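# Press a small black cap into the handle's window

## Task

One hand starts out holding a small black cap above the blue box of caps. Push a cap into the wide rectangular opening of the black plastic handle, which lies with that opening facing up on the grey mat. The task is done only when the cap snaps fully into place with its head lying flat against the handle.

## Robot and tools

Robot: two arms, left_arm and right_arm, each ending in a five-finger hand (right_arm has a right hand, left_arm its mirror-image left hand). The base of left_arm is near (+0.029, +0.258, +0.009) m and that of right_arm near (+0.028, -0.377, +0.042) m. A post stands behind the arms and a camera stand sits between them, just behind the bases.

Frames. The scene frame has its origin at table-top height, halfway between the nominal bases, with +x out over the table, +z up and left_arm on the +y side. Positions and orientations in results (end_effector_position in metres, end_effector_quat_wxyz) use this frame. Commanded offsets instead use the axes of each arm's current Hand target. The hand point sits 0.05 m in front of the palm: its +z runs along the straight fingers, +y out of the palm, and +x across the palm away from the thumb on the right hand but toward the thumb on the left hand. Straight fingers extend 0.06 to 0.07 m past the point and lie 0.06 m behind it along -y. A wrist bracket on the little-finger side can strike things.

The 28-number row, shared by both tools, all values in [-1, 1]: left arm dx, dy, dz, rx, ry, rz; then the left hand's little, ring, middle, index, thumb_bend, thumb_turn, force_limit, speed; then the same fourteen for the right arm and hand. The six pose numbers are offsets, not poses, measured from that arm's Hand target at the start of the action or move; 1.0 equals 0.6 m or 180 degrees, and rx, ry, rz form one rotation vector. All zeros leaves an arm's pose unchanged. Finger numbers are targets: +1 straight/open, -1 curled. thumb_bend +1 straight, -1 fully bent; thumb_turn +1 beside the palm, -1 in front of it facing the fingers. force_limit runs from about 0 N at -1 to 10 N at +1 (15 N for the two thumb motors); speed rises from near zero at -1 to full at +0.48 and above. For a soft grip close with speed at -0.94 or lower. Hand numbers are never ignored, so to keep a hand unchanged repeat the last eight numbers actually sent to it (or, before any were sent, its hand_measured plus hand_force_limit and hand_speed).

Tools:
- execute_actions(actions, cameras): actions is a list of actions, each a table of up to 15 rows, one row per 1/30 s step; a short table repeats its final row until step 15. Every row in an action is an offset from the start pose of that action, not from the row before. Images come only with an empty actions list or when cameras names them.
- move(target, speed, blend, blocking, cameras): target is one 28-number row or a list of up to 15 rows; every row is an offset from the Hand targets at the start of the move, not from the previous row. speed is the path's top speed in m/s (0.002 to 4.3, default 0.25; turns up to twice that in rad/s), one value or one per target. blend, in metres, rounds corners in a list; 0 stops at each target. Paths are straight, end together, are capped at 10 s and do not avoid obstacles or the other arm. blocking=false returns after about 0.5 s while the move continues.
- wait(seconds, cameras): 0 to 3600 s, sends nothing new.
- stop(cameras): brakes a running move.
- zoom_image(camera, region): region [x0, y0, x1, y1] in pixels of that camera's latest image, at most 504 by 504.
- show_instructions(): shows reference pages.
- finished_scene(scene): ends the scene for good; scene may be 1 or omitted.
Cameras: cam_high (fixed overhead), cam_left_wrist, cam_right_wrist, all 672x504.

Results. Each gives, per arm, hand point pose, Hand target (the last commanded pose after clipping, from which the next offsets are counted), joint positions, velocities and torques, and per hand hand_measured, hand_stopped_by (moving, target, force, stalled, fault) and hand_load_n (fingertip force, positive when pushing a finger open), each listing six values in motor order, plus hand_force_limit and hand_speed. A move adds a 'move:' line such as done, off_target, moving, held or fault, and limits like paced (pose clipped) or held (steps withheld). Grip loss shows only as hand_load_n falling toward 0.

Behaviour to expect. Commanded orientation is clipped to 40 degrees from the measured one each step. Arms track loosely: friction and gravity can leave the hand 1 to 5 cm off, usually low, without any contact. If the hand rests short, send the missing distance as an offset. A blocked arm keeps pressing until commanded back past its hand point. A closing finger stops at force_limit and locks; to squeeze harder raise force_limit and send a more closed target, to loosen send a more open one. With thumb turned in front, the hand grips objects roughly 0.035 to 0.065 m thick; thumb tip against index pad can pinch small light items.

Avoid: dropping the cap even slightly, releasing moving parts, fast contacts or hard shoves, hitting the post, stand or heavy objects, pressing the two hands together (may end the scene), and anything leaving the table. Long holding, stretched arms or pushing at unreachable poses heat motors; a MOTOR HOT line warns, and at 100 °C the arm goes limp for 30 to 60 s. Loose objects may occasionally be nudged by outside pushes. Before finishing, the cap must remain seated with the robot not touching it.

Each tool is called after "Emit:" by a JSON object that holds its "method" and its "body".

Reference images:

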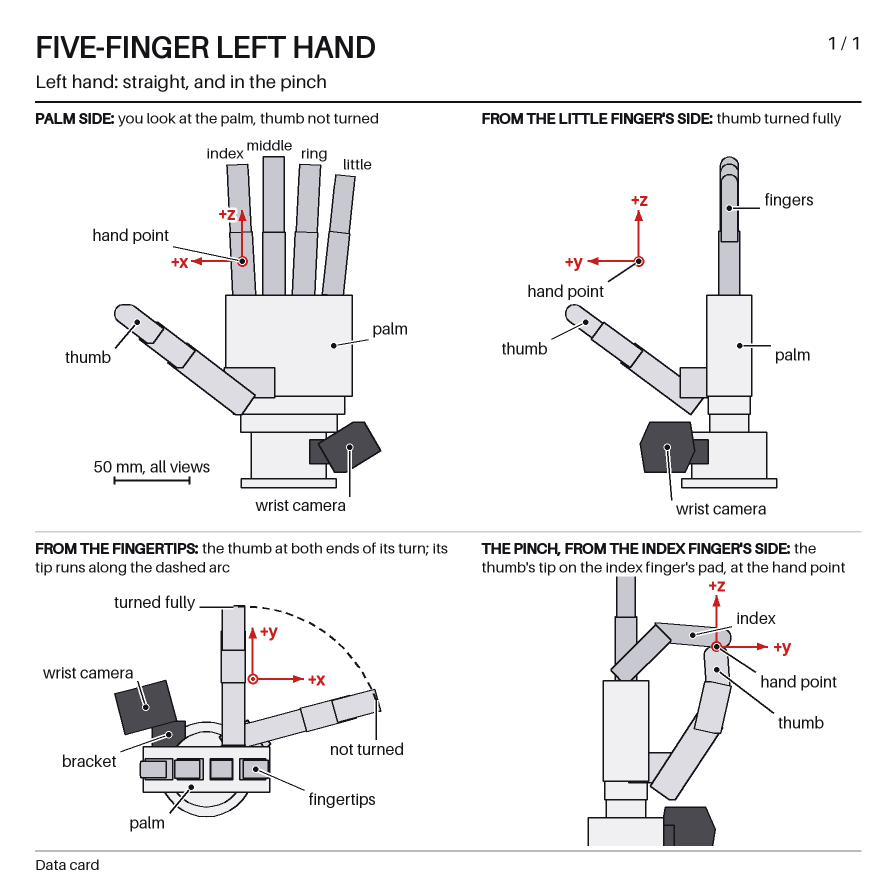

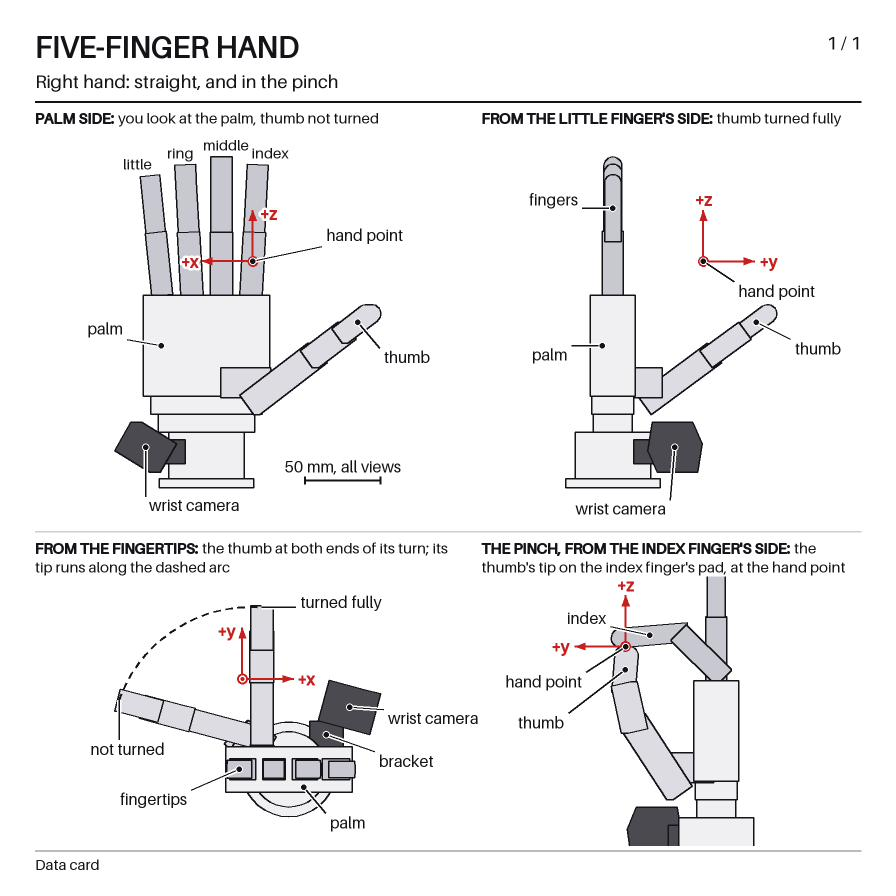

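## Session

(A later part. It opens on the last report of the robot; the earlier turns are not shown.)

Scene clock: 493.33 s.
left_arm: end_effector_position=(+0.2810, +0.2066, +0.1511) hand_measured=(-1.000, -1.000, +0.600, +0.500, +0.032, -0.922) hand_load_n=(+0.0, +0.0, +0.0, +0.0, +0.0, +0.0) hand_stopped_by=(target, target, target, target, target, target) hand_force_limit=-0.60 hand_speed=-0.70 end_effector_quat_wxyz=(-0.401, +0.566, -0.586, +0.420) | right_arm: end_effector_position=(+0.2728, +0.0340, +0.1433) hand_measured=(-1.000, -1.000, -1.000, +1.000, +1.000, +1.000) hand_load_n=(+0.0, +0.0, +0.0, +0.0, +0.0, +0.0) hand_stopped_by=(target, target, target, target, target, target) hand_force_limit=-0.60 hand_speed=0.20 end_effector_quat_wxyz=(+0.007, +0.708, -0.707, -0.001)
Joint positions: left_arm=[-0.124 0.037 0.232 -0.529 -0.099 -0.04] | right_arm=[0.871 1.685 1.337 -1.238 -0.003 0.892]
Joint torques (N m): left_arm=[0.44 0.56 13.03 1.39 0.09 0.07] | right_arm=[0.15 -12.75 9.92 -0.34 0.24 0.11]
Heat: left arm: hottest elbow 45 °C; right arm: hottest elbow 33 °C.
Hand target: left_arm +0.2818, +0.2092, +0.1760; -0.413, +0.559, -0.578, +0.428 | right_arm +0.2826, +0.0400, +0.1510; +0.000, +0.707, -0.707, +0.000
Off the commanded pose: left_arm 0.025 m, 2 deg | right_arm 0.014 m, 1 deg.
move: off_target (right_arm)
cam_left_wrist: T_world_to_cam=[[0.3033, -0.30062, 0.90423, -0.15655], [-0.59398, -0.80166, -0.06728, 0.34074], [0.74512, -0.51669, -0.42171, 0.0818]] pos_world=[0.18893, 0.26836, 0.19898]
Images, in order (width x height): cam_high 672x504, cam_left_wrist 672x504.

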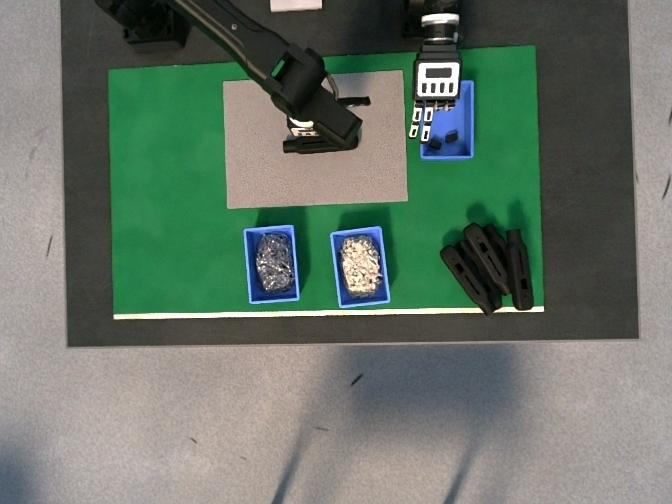

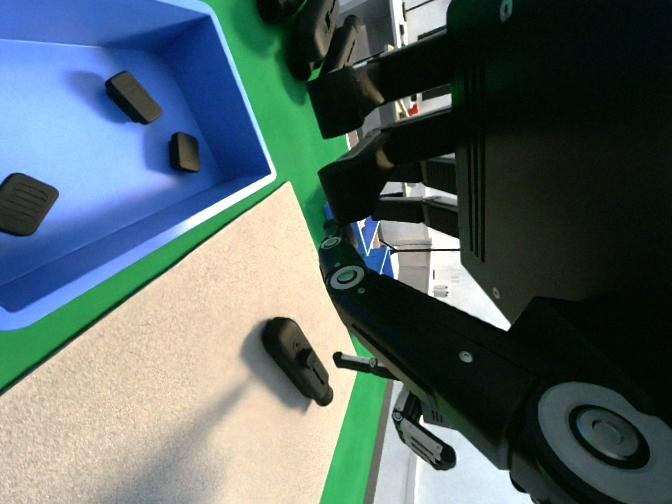

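Emit:
{"method": "move", "body": {"target": [0,0,0,0,0,0,-1.0,-1.0,0.6,0.5,0.032,-0.922,-0.6,-0.7,0.16,0.0,0.03,0,0,0,-1,-1,-1,0.3,1,1,-0.6,0.2], "speed": 0.3, "cameras": ["all"]}}

Emit:
{"method": "zoom_image", "body": {"camera": "cam_right_wrist", "region": [220, 240, 300, 320]}}

Emit:
{"method": "zoom_image", "body": {"camera": "cam_high", "region": [300, 110, 380, 170]}}

Emit:
{"method": "zoom_image", "body": {"camera": "cam_left_wrist", "region": [290, 340, 335, 385]}}

Scene clock: 496.70 s.
left_arm: end_effector_position=(+0.2810, +0.2066, +0.1511) hand_measured=(-1.000, -1.000, +0.600, +0.500, +0.032, -0.922) hand_load_n=(+0.0, +0.0, +0.0, +0.0, +0.0, +0.0) hand_stopped_by=(target, target, target, target, target, target) hand_force_limit=-0.60 hand_speed=-0.70 end_effector_quat_wxyz=(-0.401, +0.566, -0.586, +0.420) | right_arm: end_effector_position=(+0.2818, -0.0603, +0.1283) hand_measured=(-1.000, -1.000, -1.000, +0.300, +1.000, +1.000) hand_load_n=(+0.0, +0.0, +0.0, +0.0, +0.0, +0.0) hand_stopped_by=(target, target, target, target, target, target) hand_force_limit=-0.60 hand_speed=0.20 end_effector_quat_wxyz=(+0.013, +0.703, -0.712, +0.002)
Joint positions: left_arm=[-0.124 0.037 0.232 -0.529 -0.099 -0.04] | right_arm=[0.718 1.552 1.129 -1.173 0.005 0.754]
Joint torques (N m): left_arm=[0.32 0.21 13 1.47 0.08 0.06] | right_arm=[0.91 -11.99 7.15 0.58 -0.03 0.08]
Heat: left arm: hottest elbow 45 °C; right arm: hottest elbow 33 °C.
Hand target: left_arm +0.2818, +0.2092, +0.1760; -0.413, +0.559, -0.578, +0.428 | right_arm +0.2827, -0.0562, +0.1330; +0.000, +0.707, -0.707, +0.001
Off the commanded pose: left_arm 0.025 m, 2 deg | right_arm 0.006 m, 2 deg.
move: done
cam_left_wrist: T_world_to_cam=[[0.3033, -0.30062, 0.90423, -0.15655], [-0.59398, -0.80166, -0.06728, 0.34074], [0.74512, -0.51669, -0.42171, 0.0818]] pos_world=[0.18893, 0.26836, 0.19898]
cam_right_wrist: T_world_to_cam=[[-0.97137, -0.22497, 0.07635, 0.24674], [-0.15174, 0.8348, 0.52923, 0.02172], [-0.18279, 0.5025, -0.84503, 0.3058]] pos_world=[0.29888, -0.11629, 0.22808]

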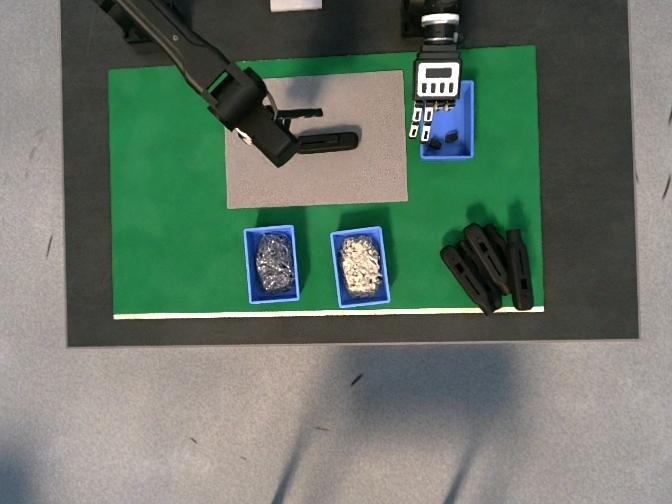

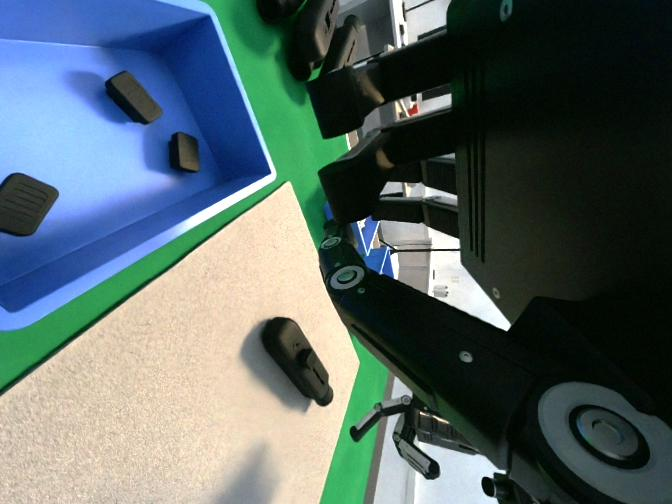

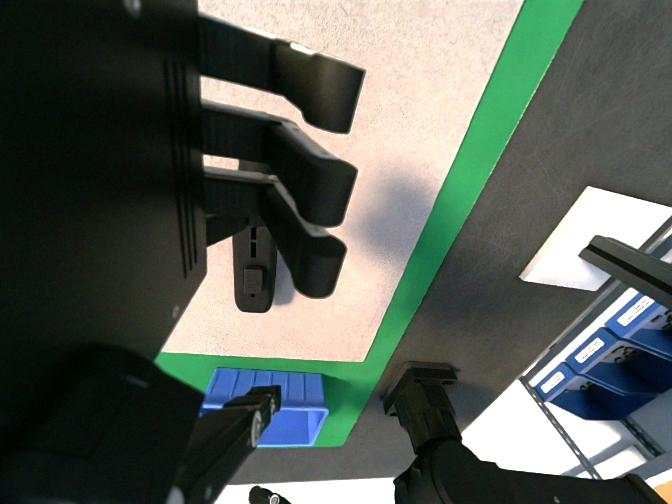

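Scaled by 6.300 from the camera's image (finer frame: 960x720).

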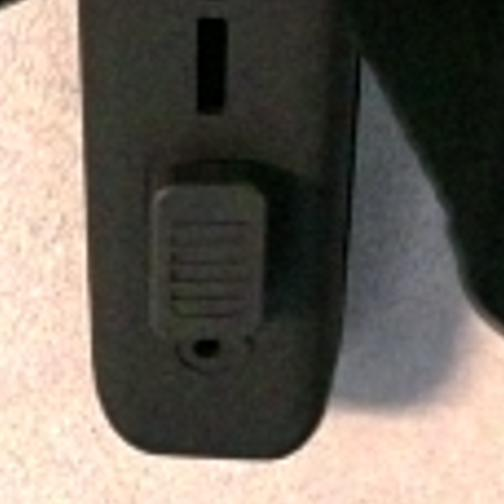

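Scaled by 6.300 from the camera's image (finer frame: 960x720).

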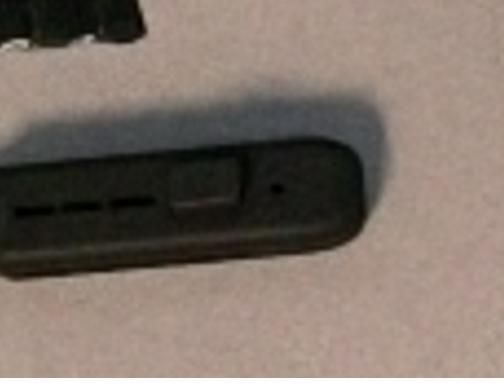

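Scaled by 11.200 from the camera's image (finer frame: 960x720).

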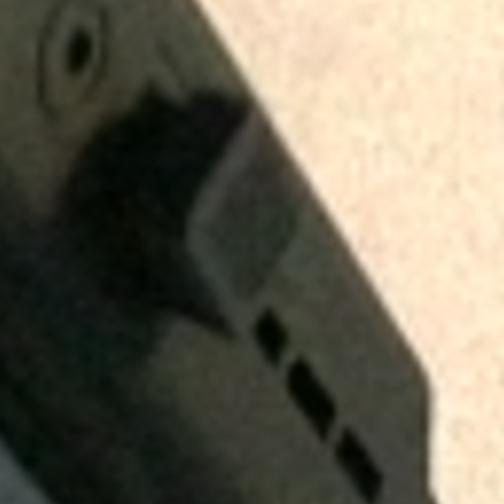

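Emit:
{"method": "zoom_image", "body": {"camera": "cam_right_wrist", "region": [237, 262, 273, 298]}}

Emit:
{"method": "zoom_image", "body": {"camera": "cam_high", "region": [322, 128, 350, 149]}}

Emit:
{"method": "zoom_image", "body": {"camera": "cam_left_wrist", "region": [296, 344, 324, 372]}}

Scaled by 14.000 from the camera's image (finer frame: 960x720).

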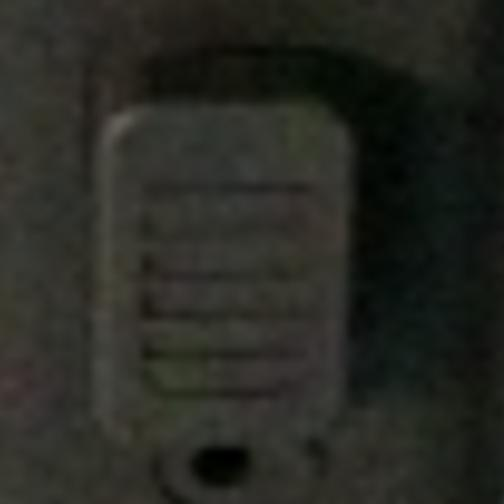

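Scaled by 18.000 from the camera's image (finer frame: 960x720).

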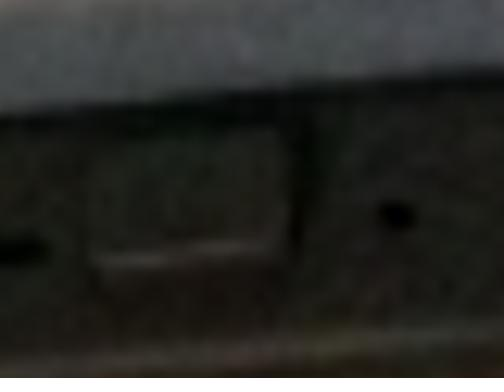

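Scaled by 18.000 from the camera's image (finer frame: 960x720).

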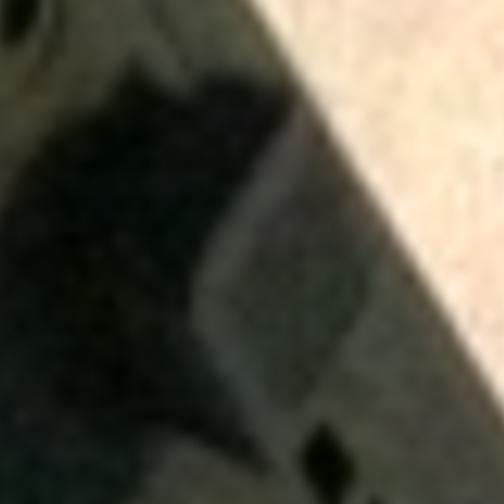

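Emit:
{"method": "move", "body": {"target": [[0,0,0,0,0,0,-1.0,-1.0,0.6,0.5,0.032,-0.922,-0.6,-0.7,0,0,-0.05,0,0,0,-1,-1,-0.05,-0.05,1,1,-0.6,0.2],[0,0,0,0,0,0,-1.0,-1.0,0.6,0.5,0.032,-0.922,-0.6,-0.7,-0.21,-0.0538,-0.05,0,0,0,-1,-1,-0.05,-0.05,1,1,-0.6,0.2],[0,0,0,0,0,0,-1.0,-1.0,0.6,0.5,0.032,-0.922,-0.6,-0.7,-0.182,-0.0538,-0.03,0,0,0,-1,-1,-0.05,-0.05,1,1,-0.6,0.2],[0,0,0,0,0,0,-1.0,-1.0,0.6,0.5,0.032,-0.922,-0.6,-0.7,-0.182,-0.0538,0.05,0,0,0,-1,-1,-0.05,-0.05,1,1,-0.6,0.2]], "speed": [0.25,0.25,0.1,0.1], "cameras": ["all"]}}

Emit:
{"method": "zoom_image", "body": {"camera": "cam_left_wrist", "region": [270, 310, 370, 410]}}

Scene clock: 527.00 s.
left_arm: end_effector_position=(+0.2810, +0.2066, +0.1511) hand_measured=(-1.000, -1.000, +0.600, +0.500, +0.032, -0.922) hand_load_n=(+0.0, +0.0, +0.0, +0.0, +0.0, +0.0) hand_stopped_by=(target, target, target, target, target, target) hand_force_limit=-0.60 hand_speed=-0.70 end_effector_quat_wxyz=(-0.401, +0.566, -0.586, +0.420) | right_arm: end_effector_position=(+0.3102, +0.0539, +0.1089) hand_measured=(-1.000, -1.000, -0.050, -0.050, +1.000, +1.000) hand_load_n=(+0.0, +0.0, +0.0, +0.0, +0.0, +0.0) hand_stopped_by=(target, target, target, target, target, target) hand_force_limit=-0.60 hand_speed=0.20 end_effector_quat_wxyz=(+0.000, +0.707, -0.707, +0.001)
Joint positions: left_arm=[-0.124 0.037 0.232 -0.529 -0.099 -0.04] | right_arm=[0.841 1.803 1.403 -1.172 0.003 0.863]
Joint torques (N m): left_arm=[0.5 0.32 12.92 1.47 0.07 0.06] | right_arm=[-0.09 -13.98 7.19 0.65 0.06 0.09]
Heat: left arm: hottest elbow 45 °C; right arm: hottest shoulder 33 °C.
Hand target: left_arm +0.2818, +0.2092, +0.1760; -0.413, +0.559, -0.578, +0.428 | right_arm +0.3149, +0.0530, +0.1029; +0.000, +0.707, -0.707, +0.001
Off the commanded pose: left_arm 0.025 m, 2 deg | right_arm 0.008 m, 0 deg.
move: done
cam_left_wrist: T_world_to_cam=[[0.3033, -0.30062, 0.90423, -0.15655], [-0.59398, -0.80166, -0.06728, 0.34074], [0.74512, -0.51669, -0.42171, 0.0818]] pos_world=[0.18893, 0.26836, 0.19898]
cam_right_wrist: T_world_to_cam=[[-0.96932, -0.23949, 0.0554, 0.30394], [-0.17219, 0.82239, 0.54225, -0.05341], [-0.17542, 0.51607, -0.83839, 0.2335]] pos_world=[0.32637, -0.00379, 0.20789]

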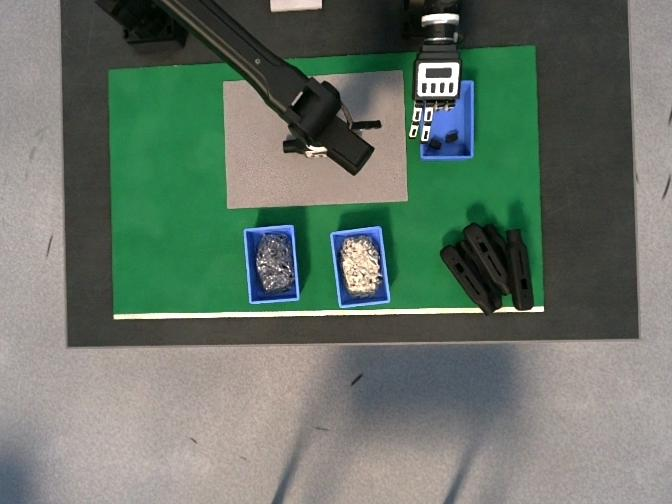

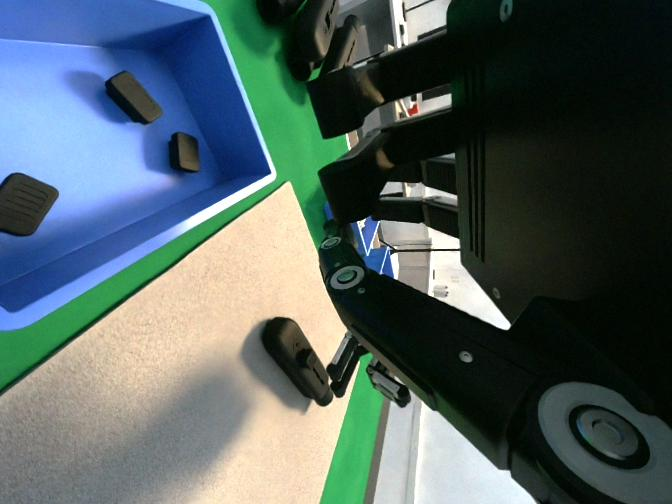

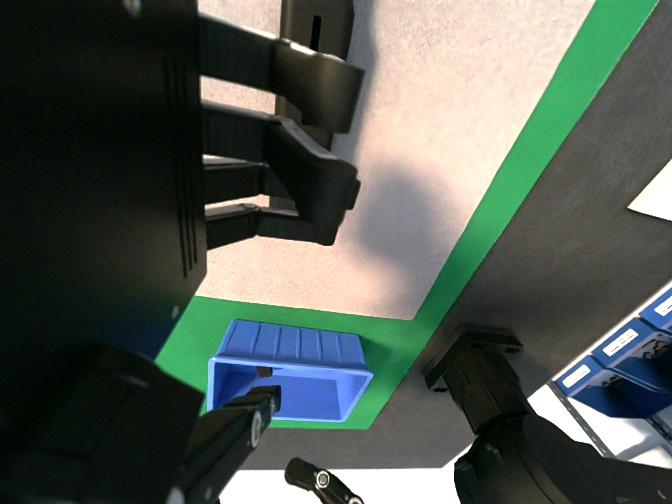

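Scaled by 5.040 from the camera's image (finer frame: 960x720).

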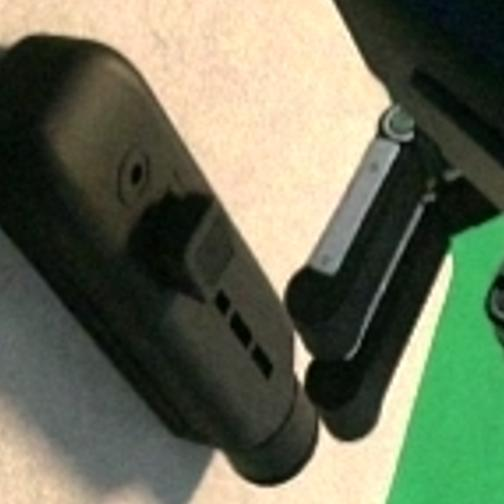

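Emit:
{"method": "move", "body": {"target": [0,0,0,0,0,0,-1.0,-1.0,0.6,0.5,0.032,-0.922,-0.6,-0.7,0,0,0.045,0,0,0,-1,-1,-0.05,-0.05,1,1,-0.6,0.2], "speed": 0.06, "cameras": ["cam_left_wrist"]}}

Emit:
{"method": "zoom_image", "body": {"camera": "cam_left_wrist", "region": [270, 310, 370, 410]}}

Scene clock: 529.70 s.
left_arm: end_effector_position=(+0.2810, +0.2066, +0.1511) hand_measured=(-1.000, -1.000, +0.600, +0.500, +0.032, -0.922) hand_load_n=(+0.0, +0.0, -0.5, +0.0, +0.0, +0.0) hand_stopped_by=(target, target, target, target, target, target) hand_force_limit=-0.60 hand_speed=-0.70 end_effector_quat_wxyz=(-0.401, +0.566, -0.586, +0.420) | right_arm: end_effector_position=(+0.3101, +0.0538, +0.0807) hand_measured=(-1.000, -1.000, -0.050, -0.050, +1.000, +1.000) hand_load_n=(+0.0, +0.0, +0.0, +0.0, +0.0, +0.0) hand_stopped_by=(target, target, target, target, target, target) hand_force_limit=-0.60 hand_speed=0.20 end_effector_quat_wxyz=(+0.001, +0.707, -0.707, +0.001)
Joint positions: left_arm=[-0.124 0.037 0.232 -0.529 -0.099 -0.04] | right_arm=[0.841 1.835 1.369 -1.107 0.003 0.863]
Joint torques (N m): left_arm=[0.44 0.5 12.97 1.46 0.08 0.07] | right_arm=[-0.09 -14.1 6.97 0.62 0.05 0.09]
Heat: left arm: hottest elbow 45 °C; right arm: hottest shoulder 33 °C.
Hand target: left_arm +0.2818, +0.2092, +0.1760; -0.413, +0.559, -0.578, +0.428 | right_arm +0.3149, +0.0529, +0.0757; +0.000, +0.707, -0.707, +0.001
Off the commanded pose: left_arm 0.025 m, 2 deg | right_arm 0.007 m, 0 deg.
move: done
cam_left_wrist: T_world_to_cam=[[0.3033, -0.30062, 0.90423, -0.15655], [-0.59398, -0.80166, -0.06728, 0.34074], [0.74512, -0.51669, -0.42171, 0.0818]] pos_world=[0.18893, 0.26836, 0.19898]

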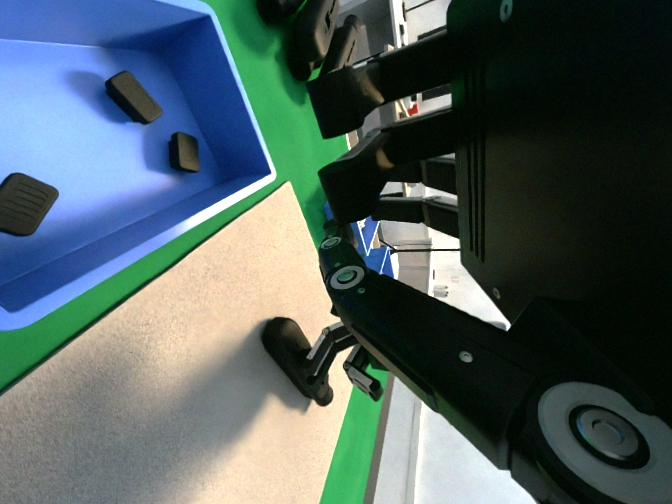

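Scaled by 5.040 from the camera's image (finer frame: 960x720).

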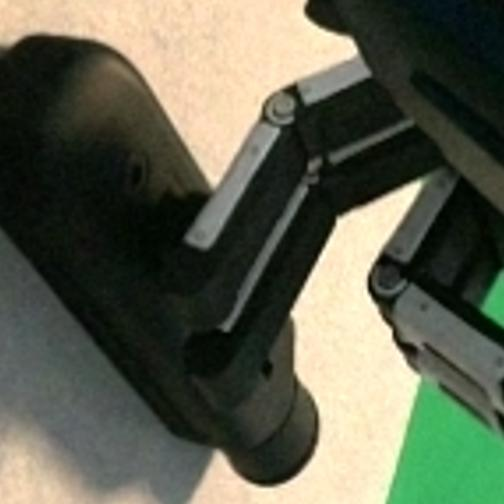

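Emit:
{"method": "move", "body": {"target": [0,0,0,0,0,0,-1.0,-1.0,0.6,0.5,0.032,-0.922,-0.6,-0.7,0.01,0,0.005,0,0,0,-1,-1,-0.05,-0.05,1,1,-0.6,0.2], "speed": 0.06, "cameras": ["cam_left_wrist"]}}

Emit:
{"method": "zoom_image", "body": {"camera": "cam_left_wrist", "region": [290, 340, 335, 385]}}

Scene clock: 532.20 s.
left_arm: end_effector_position=(+0.2810, +0.2066, +0.1511) hand_measured=(-1.000, -1.000, +0.600, +0.500, +0.032, -0.922) hand_load_n=(+0.0, +0.0, +0.0, +0.0, +0.0, +0.5) hand_stopped_by=(target, target, target, target, target, target) hand_force_limit=-0.60 hand_speed=-0.70 end_effector_quat_wxyz=(-0.401, +0.566, -0.586, +0.420) | right_arm: end_effector_position=(+0.3097, +0.0478, +0.0747) hand_measured=(-1.000, -1.000, -0.050, -0.050, +1.000, +1.000) hand_load_n=(+0.0, +0.0, +0.0, +0.0, +0.0, +0.0) hand_stopped_by=(target, target, target, target, target, target) hand_force_limit=-0.60 hand_speed=0.20 end_effector_quat_wxyz=(+0.004, +0.708, -0.707, +0.002)
Joint positions: left_arm=[-0.124 0.037 0.232 -0.529 -0.099 -0.04] | right_arm=[0.835 1.835 1.351 -1.096 0.003 0.856]
Joint torques (N m): left_arm=[0.26 0.5 12.89 1.5 0.07 0.06] | right_arm=[-0.15 -14.51 6.86 0.64 0.06 0.07]
Heat: left arm: hottest elbow 45 °C; right arm: hottest elbow 33 °C.
Hand target: left_arm +0.2818, +0.2092, +0.1760; -0.413, +0.559, -0.578, +0.428 | right_arm +0.3150, +0.0470, +0.0728; +0.000, +0.707, -0.707, +0.001
Off the commanded pose: left_arm 0.025 m, 2 deg | right_arm 0.006 m, 0 deg.
move: done
cam_left_wrist: T_world_to_cam=[[0.3033, -0.30062, 0.90423, -0.15655], [-0.59398, -0.80166, -0.06728, 0.34074], [0.74512, -0.51669, -0.42171, 0.0818]] pos_world=[0.18893, 0.26836, 0.19898]

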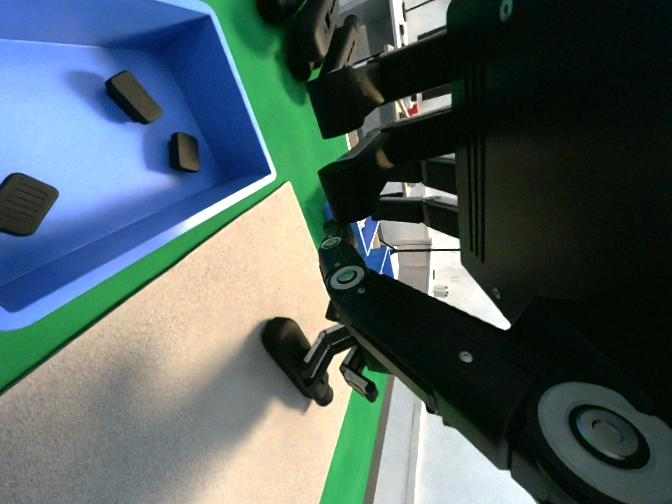

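Scaled by 11.200 from the camera's image (finer frame: 960x720).

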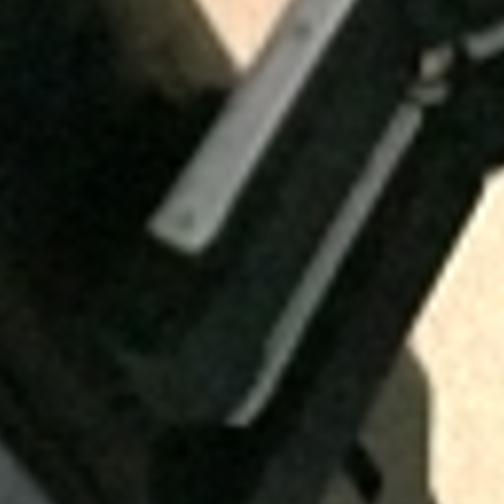

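Emit:
{"method": "move", "body": {"target": [0,0,0,0,0,0,-1.0,-1.0,0.6,0.5,0.032,-0.922,-0.6,-0.7,0.0,0,0.02,0,0,0,-1,-1,-0.05,-0.05,1,1,-0.6,0.2], "speed": 0.05, "cameras": ["cam_left_wrist"]}}

Emit:
{"method": "zoom_image", "body": {"camera": "cam_left_wrist", "region": [270, 310, 370, 410]}}

Scene clock: 534.10 s.
left_arm: end_effector_position=(+0.2810, +0.2066, +0.1511) hand_measured=(-1.000, -1.000, +0.600, +0.500, +0.032, -0.922) hand_load_n=(+0.0, +0.5, +0.0, +0.0, +0.0, +0.0) hand_stopped_by=(target, target, target, target, target, target) hand_force_limit=-0.60 hand_speed=-0.70 end_effector_quat_wxyz=(-0.401, +0.566, -0.586, +0.420) | right_arm: end_effector_position=(+0.3111, +0.0494, +0.0702) hand_measured=(-1.000, -1.000, -0.050, -0.050, +1.000, +1.000) hand_load_n=(+0.0, +0.0, +0.0, -0.5, +0.0, +0.0) hand_stopped_by=(target, target, target, target, target, target) hand_force_limit=-0.60 hand_speed=0.20 end_effector_quat_wxyz=(-0.003, +0.708, -0.707, +0.001)
Joint positions: left_arm=[-0.124 0.037 0.232 -0.529 -0.099 -0.04] | right_arm=[0.835 1.835 1.339 -1.068 0.003 0.856]
Joint torques (N m): left_arm=[0.32 0.26 13 1.43 0.06 0.07] | right_arm=[-0.09 -13.51 6.61 0.72 0.06 0.1]
Heat: left arm: hottest elbow 45 °C; right arm: hottest elbow 33 °C.
Hand target: left_arm +0.2818, +0.2092, +0.1760; -0.413, +0.559, -0.578, +0.428 | right_arm +0.3149, +0.0469, +0.0608; +0.000, +0.707, -0.707, +0.001
Off the commanded pose: left_arm 0.025 m, 2 deg | right_arm 0.010 m, 0 deg.
move: done
cam_left_wrist: T_world_to_cam=[[0.3033, -0.30062, 0.90423, -0.15655], [-0.59398, -0.80166, -0.06728, 0.34074], [0.74512, -0.51669, -0.42171, 0.0818]] pos_world=[0.18893, 0.26836, 0.19898]

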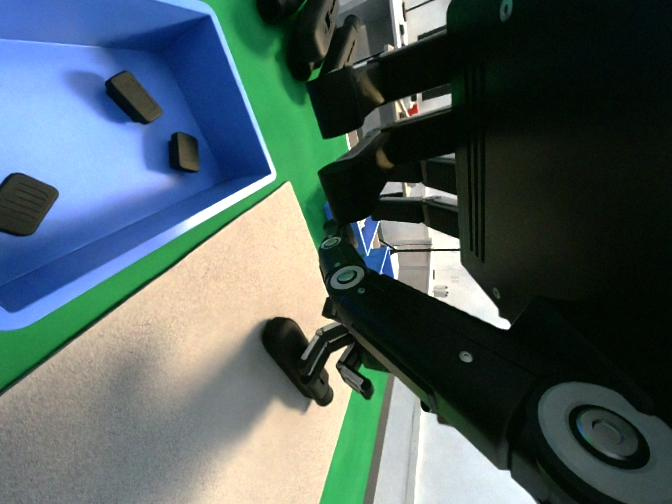

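Scaled by 5.040 from the camera's image (finer frame: 960x720).

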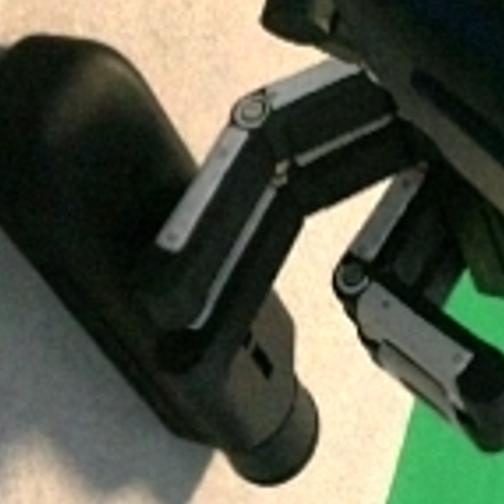

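Emit:
{"method": "move", "body": {"target": [0,0,0,0,0,0,-1.0,-1.0,0.6,0.5,0.032,-0.922,-0.6,-0.7,0.003,0.003,0.025,0,0,0,-1,-1,-0.05,-0.05,1,1,-0.6,0.2], "speed": 0.05, "cameras": ["cam_left_wrist"]}}

Emit:
{"method": "zoom_image", "body": {"camera": "cam_left_wrist", "region": [270, 310, 370, 410]}}

Scene clock: 535.83 s.
left_arm: end_effector_position=(+0.2810, +0.2066, +0.1511) hand_measured=(-1.000, -1.000, +0.600, +0.500, +0.032, -0.922) hand_load_n=(+0.0, +0.0, +0.0, +0.0, +0.0, +0.0) hand_stopped_by=(target, target, target, target, target, target) hand_force_limit=-0.60 hand_speed=-0.70 end_effector_quat_wxyz=(-0.401, +0.566, -0.586, +0.420) | right_arm: end_effector_position=(+0.3105, +0.0493, +0.0680) hand_measured=(-1.000, -1.000, -0.050, -0.050, +1.000, +1.000) hand_load_n=(+0.0, +0.0, -4.5, -2.0, +0.0, +0.0) hand_stopped_by=(target, target, target, target, target, target) hand_force_limit=-0.60 hand_speed=0.20 end_effector_quat_wxyz=(-0.007, +0.710, -0.704, -0.001)
Joint positions: left_arm=[-0.124 0.037 0.232 -0.529 -0.099 -0.04] | right_arm=[0.834 1.834 1.33 -1.053 -0.002 0.848]
Joint torques (N m): left_arm=[0.44 0.62 12.96 1.44 0.07 0.07] | right_arm=[0.03 -12.57 5.45 1.63 0.22 0.18]
Heat: left arm: hottest elbow 45 °C; right arm: hottest elbow 33 °C.
Hand target: left_arm +0.2818, +0.2092, +0.1760; -0.413, +0.559, -0.578, +0.428 | right_arm +0.3131, +0.0453, +0.0459; +0.000, +0.707, -0.707, +0.001
Off the commanded pose: left_arm 0.025 m, 2 deg | right_arm 0.023 m, 1 deg.
move: off_target (right_arm)
cam_left_wrist: T_world_to_cam=[[0.3033, -0.30062, 0.90423, -0.15655], [-0.59398, -0.80166, -0.06728, 0.34074], [0.74512, -0.51669, -0.42171, 0.0818]] pos_world=[0.18893, 0.26836, 0.19898]

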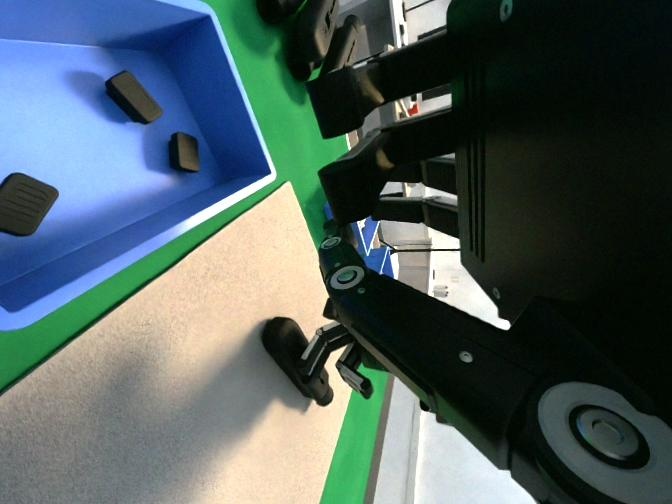

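Scaled by 5.040 from the camera's image (finer frame: 960x720).

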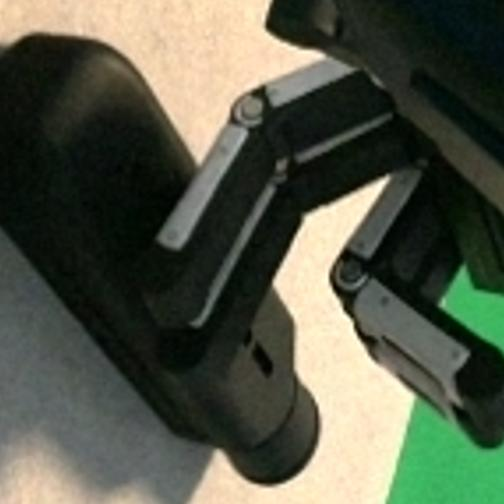

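Emit:
{"method": "move", "body": {"target": [0,0,0,0,0,0,-1.0,-1.0,0.6,0.5,0.032,-0.922,-0.6,-0.7,0.004,0.003,0.025,0,0,0,-1,-1,-0.05,-0.05,1,1,-0.6,0.2], "speed": 0.05, "cameras": ["cam_left_wrist"]}}

Emit:
{"method": "zoom_image", "body": {"camera": "cam_left_wrist", "region": [270, 310, 370, 410]}}

Scene clock: 537.63 s.
left_arm: end_effector_position=(+0.2810, +0.2066, +0.1511) hand_measured=(-1.000, -1.000, +0.600, +0.500, +0.032, -0.922) hand_load_n=(+0.0, +0.0, +0.0, +0.0, +0.0, +0.0) hand_stopped_by=(target, target, target, target, target, target) hand_force_limit=-0.60 hand_speed=-0.70 end_effector_quat_wxyz=(-0.401, +0.566, -0.586, +0.420) | right_arm: end_effector_position=(+0.3104, +0.0489, +0.0641) hand_measured=(-1.000, -1.000, -0.050, -0.050, +1.000, +1.000) hand_load_n=(+0.0, +0.0, -6.0, -2.0, +0.0, +0.0) hand_stopped_by=(target, target, target, target, target, target) hand_force_limit=-0.60 hand_speed=0.20 end_effector_quat_wxyz=(-0.017, +0.711, -0.703, -0.004)
Joint positions: left_arm=[-0.124 0.037 0.232 -0.529 -0.099 -0.04] | right_arm=[0.832 1.826 1.306 -1.017 -0.005 0.845]
Joint torques (N m): left_arm=[0.38 0.5 13 1.48 0.09 0.06] | right_arm=[0.03 -11.05 5.14 1.78 0.34 0.19]
Heat: left arm: hottest elbow 45 °C; right arm: hottest elbow 33 °C.
Hand target: left_arm +0.2818, +0.2092, +0.1760; -0.413, +0.559, -0.578, +0.428 | right_arm +0.3113, +0.0427, +0.0308; +0.000, +0.707, -0.707, +0.001
Off the commanded pose: left_arm 0.025 m, 2 deg | right_arm 0.034 m, 2 deg.
move: off_target (right_arm)
cam_left_wrist: T_world_to_cam=[[0.3033, -0.30062, 0.90423, -0.15655], [-0.59398, -0.80166, -0.06728, 0.34074], [0.74512, -0.51669, -0.42171, 0.0818]] pos_world=[0.18893, 0.26836, 0.19898]

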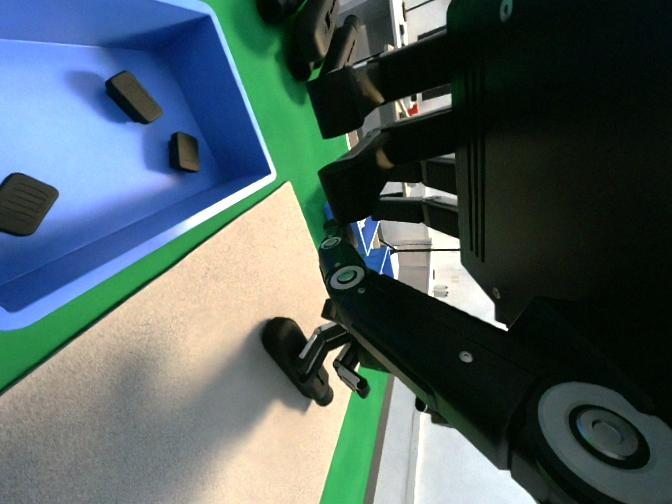

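Scaled by 5.040 from the camera's image (finer frame: 960x720).

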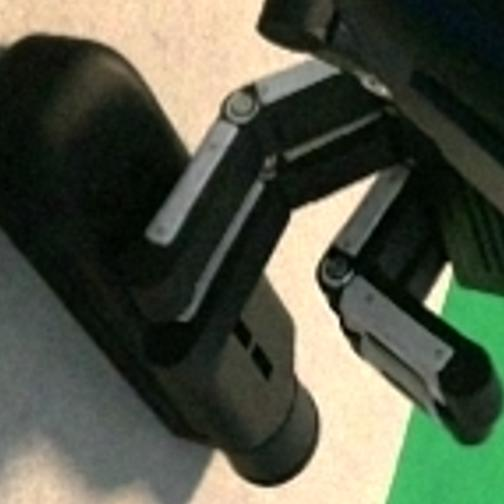

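Emit:
{"method": "move", "body": {"target": [0,0,0,0,0,0,-1.0,-1.0,0.6,0.5,0.032,-0.922,-0.6,-0.7,0.003,0.003,0.03,0,0,0,-1,-1,-0.05,-0.05,1,1,-0.6,0.2], "speed": 0.05, "cameras": ["cam_left_wrist"]}}

Emit:
{"method": "zoom_image", "body": {"camera": "cam_left_wrist", "region": [270, 310, 370, 410]}}

Scene clock: 540.00 s.
left_arm: end_effector_position=(+0.2810, +0.2066, +0.1511) hand_measured=(-1.000, -1.000, +0.600, +0.500, +0.032, -0.922) hand_load_n=(+0.0, +0.0, +0.0, +0.0, +0.0, +0.0) hand_stopped_by=(target, target, target, target, target, target) hand_force_limit=-0.60 hand_speed=-0.70 end_effector_quat_wxyz=(-0.401, +0.566, -0.586, +0.420) | right_arm: end_effector_position=(+0.3098, +0.0484, +0.0627) hand_measured=(-1.000, -1.000, -0.050, -0.050, +1.000, +1.000) hand_load_n=(+0.0, +0.0, -10.5, -3.5, +0.0, +0.0) hand_stopped_by=(target, target, target, target, target, target) hand_force_limit=-0.60 hand_speed=0.20 end_effector_quat_wxyz=(-0.026, +0.713, -0.701, -0.005)
Joint positions: left_arm=[-0.124 0.037 0.232 -0.529 -0.099 -0.04] | right_arm=[0.832 1.816 1.287 -0.989 -0.008 0.838]
Joint torques (N m): left_arm=[0.5 0.32 13.04 1.47 0.09 0.07] | right_arm=[0.03 -9.29 4.45 2.5 0.42 0.27]
Heat: left arm: hottest elbow 45 °C; right arm: hottest elbow 33 °C.
Hand target: left_arm +0.2818, +0.2092, +0.1760; -0.413, +0.559, -0.578, +0.428 | right_arm +0.3094, +0.0410, +0.0129; +0.000, +0.707, -0.707, +0.001
Off the commanded pose: left_arm 0.025 m, 2 deg | right_arm 0.050 m, 3 deg.
move: off_target (right_arm)
cam_left_wrist: T_world_to_cam=[[0.3033, -0.30062, 0.90423, -0.15655], [-0.59398, -0.80166, -0.06728, 0.34074], [0.74512, -0.51669, -0.42171, 0.0818]] pos_world=[0.18893, 0.26836, 0.19898]

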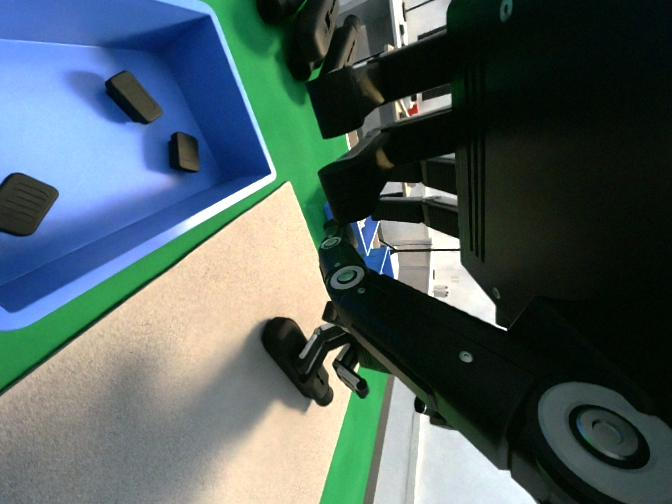

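Scaled by 5.040 from the camera's image (finer frame: 960x720).

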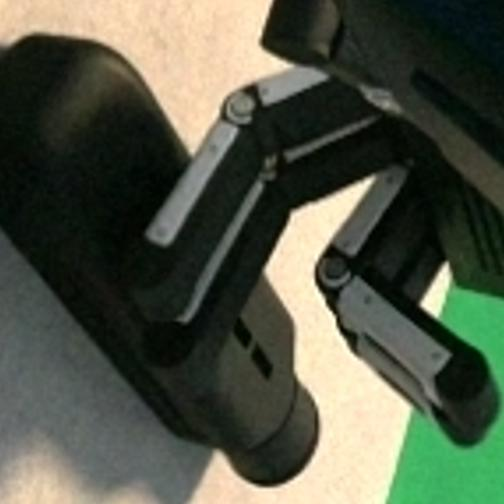

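Emit:
{"method": "move", "body": {"target": [0,0,0,0,0,0,-1.0,-1.0,0.6,0.5,0.032,-0.922,-0.6,-0.7,0.0,0.0,0.01,-0.012,0.022,0,-1,-1,-0.05,-0.05,1,1,-0.6,0.2], "speed": 0.05, "cameras": ["cam_left_wrist"]}}

Emit:
{"method": "zoom_image", "body": {"camera": "cam_left_wrist", "region": [270, 310, 370, 410]}}

Scene clock: 542.53 s.
left_arm: end_effector_position=(+0.2810, +0.2066, +0.1511) hand_measured=(-1.000, -1.000, +0.600, +0.500, +0.032, -0.922) hand_load_n=(+0.0, +0.0, +0.0, +0.0, +0.0, +0.5) hand_stopped_by=(target, target, target, target, target, target) hand_force_limit=-0.60 hand_speed=-0.70 end_effector_quat_wxyz=(-0.401, +0.566, -0.586, +0.420) | right_arm: end_effector_position=(+0.3106, +0.0485, +0.0624) hand_measured=(-1.000, -1.000, -0.050, -0.050, +1.000, +1.000) hand_load_n=(+0.5, +0.0, -9.0, -4.5, +0.0, +0.5) hand_stopped_by=(target, target, target, target, target, target) hand_force_limit=-0.60 hand_speed=0.20 end_effector_quat_wxyz=(-0.006, +0.713, -0.701, -0.003)
Joint positions: left_arm=[-0.124 0.037 0.232 -0.529 -0.099 -0.04] | right_arm=[0.832 1.842 1.325 -1.04 -0.005 0.837]
Joint torques (N m): left_arm=[0.38 0.32 12.98 1.54 0.07 0.07] | right_arm=[0.62 -7.71 6.35 0.87 0.97 0.32]
Heat: left arm: hottest elbow 45 °C; right arm: hottest elbow 33 °C.
Hand target: left_arm +0.2818, +0.2092, +0.1760; -0.413, +0.559, -0.578, +0.428 | right_arm +0.3095, +0.0410, +0.0070; +0.038, +0.707, -0.706, +0.012
Off the commanded pose: left_arm 0.025 m, 2 deg | right_arm 0.056 m, 5 deg.
move: off_target (right_arm)
cam_left_wrist: T_world_to_cam=[[0.3033, -0.30062, 0.90423, -0.15655], [-0.59398, -0.80166, -0.06728, 0.34074], [0.74512, -0.51669, -0.42171, 0.0818]] pos_world=[0.18893, 0.26836, 0.19898]

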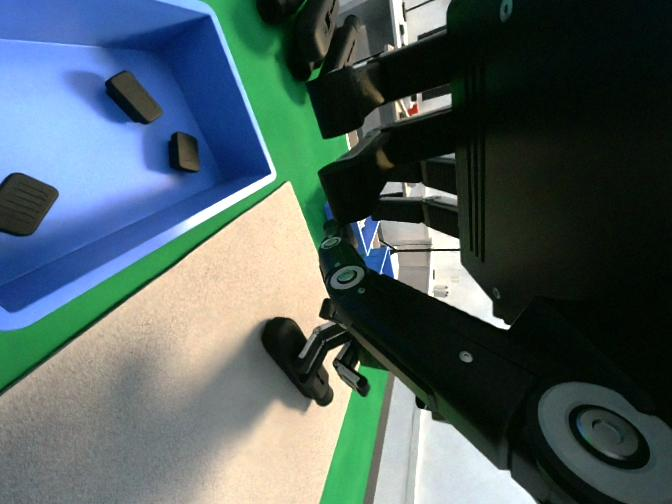

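Scaled by 5.040 from the camera's image (finer frame: 960x720).

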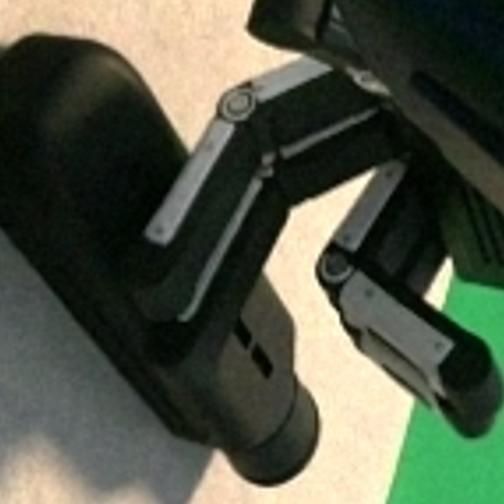

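Emit:
{"method": "move", "body": {"target": [0,0,0,0,0,0,-1.0,-1.0,0.6,0.5,0.032,-0.922,-0.6,-0.7,-0.0067,-0.0067,-0.1833,0.012,-0.022,0,-1,-1,-0.05,-0.05,1,1,-0.6,0.2], "speed": 0.45, "cameras": ["cam_left_wrist"]}}

Emit:
{"method": "zoom_image", "body": {"camera": "cam_left_wrist", "region": [270, 310, 370, 410]}}

Scene clock: 545.63 s.
left_arm: end_effector_position=(+0.2810, +0.2066, +0.1511) hand_measured=(-1.000, -1.000, +0.600, +0.500, +0.032, -0.922) hand_load_n=(+0.0, +0.0, +0.0, +0.0, +0.0, +0.0) hand_stopped_by=(target, target, target, target, target, target) hand_force_limit=-0.60 hand_speed=-0.70 end_effector_quat_wxyz=(-0.401, +0.566, -0.586, +0.420) | right_arm: end_effector_position=(+0.3075, +0.0432, +0.0987) hand_measured=(-1.000, -1.000, -0.050, -0.050, +1.000, +1.000) hand_load_n=(+0.0, +0.0, +0.0, +0.0, +0.0, +0.5) hand_stopped_by=(target, target, target, target, target, target) hand_force_limit=-0.60 hand_speed=0.20 end_effector_quat_wxyz=(+0.018, +0.711, -0.703, +0.002)
Joint positions: left_arm=[-0.124 0.037 0.232 -0.529 -0.099 -0.04] | right_arm=[0.832 1.816 1.391 -1.182 0.001 0.844]
Joint torques (N m): left_arm=[0.56 0.38 13.01 1.44 0.07 0.06] | right_arm=[0.32 -15.44 9.73 -0.38 0.08 0.23]
Heat: left arm: hottest elbow 45 °C; right arm: hottest elbow 33 °C.
Hand target: left_arm +0.2818, +0.2092, +0.1760; -0.413, +0.559, -0.578, +0.428 | right_arm +0.3175, +0.0527, +0.1160; +0.000, +0.707, -0.707, +0.001
Off the commanded pose: left_arm 0.025 m, 2 deg | right_arm 0.022 m, 2 deg.
move: off_target (right_arm)
cam_left_wrist: T_world_to_cam=[[0.3033, -0.30062, 0.90423, -0.15655], [-0.59398, -0.80166, -0.06728, 0.34074], [0.74512, -0.51669, -0.42171, 0.0818]] pos_world=[0.18893, 0.26836, 0.19898]

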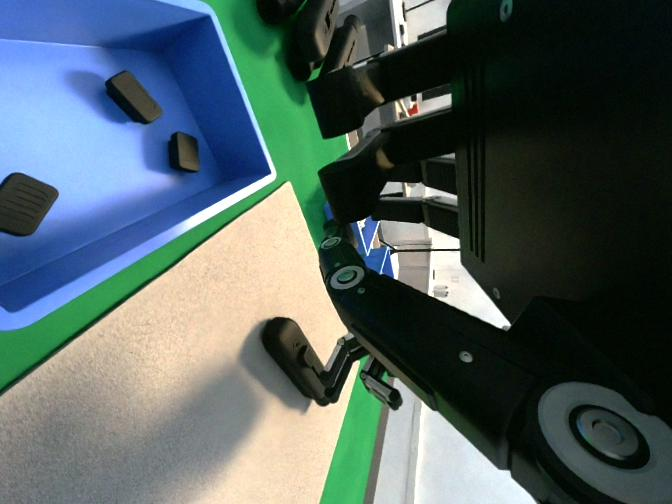

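Scaled by 5.040 from the camera's image (finer frame: 960x720).

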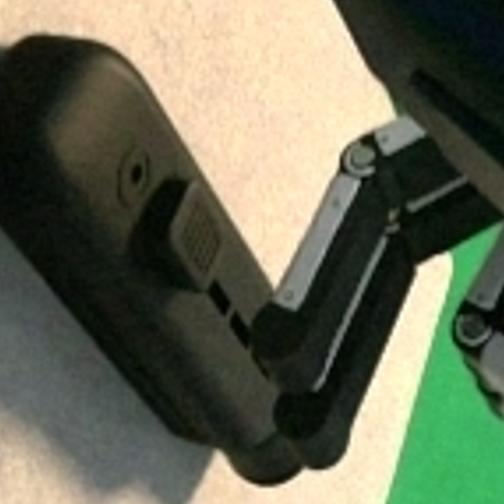

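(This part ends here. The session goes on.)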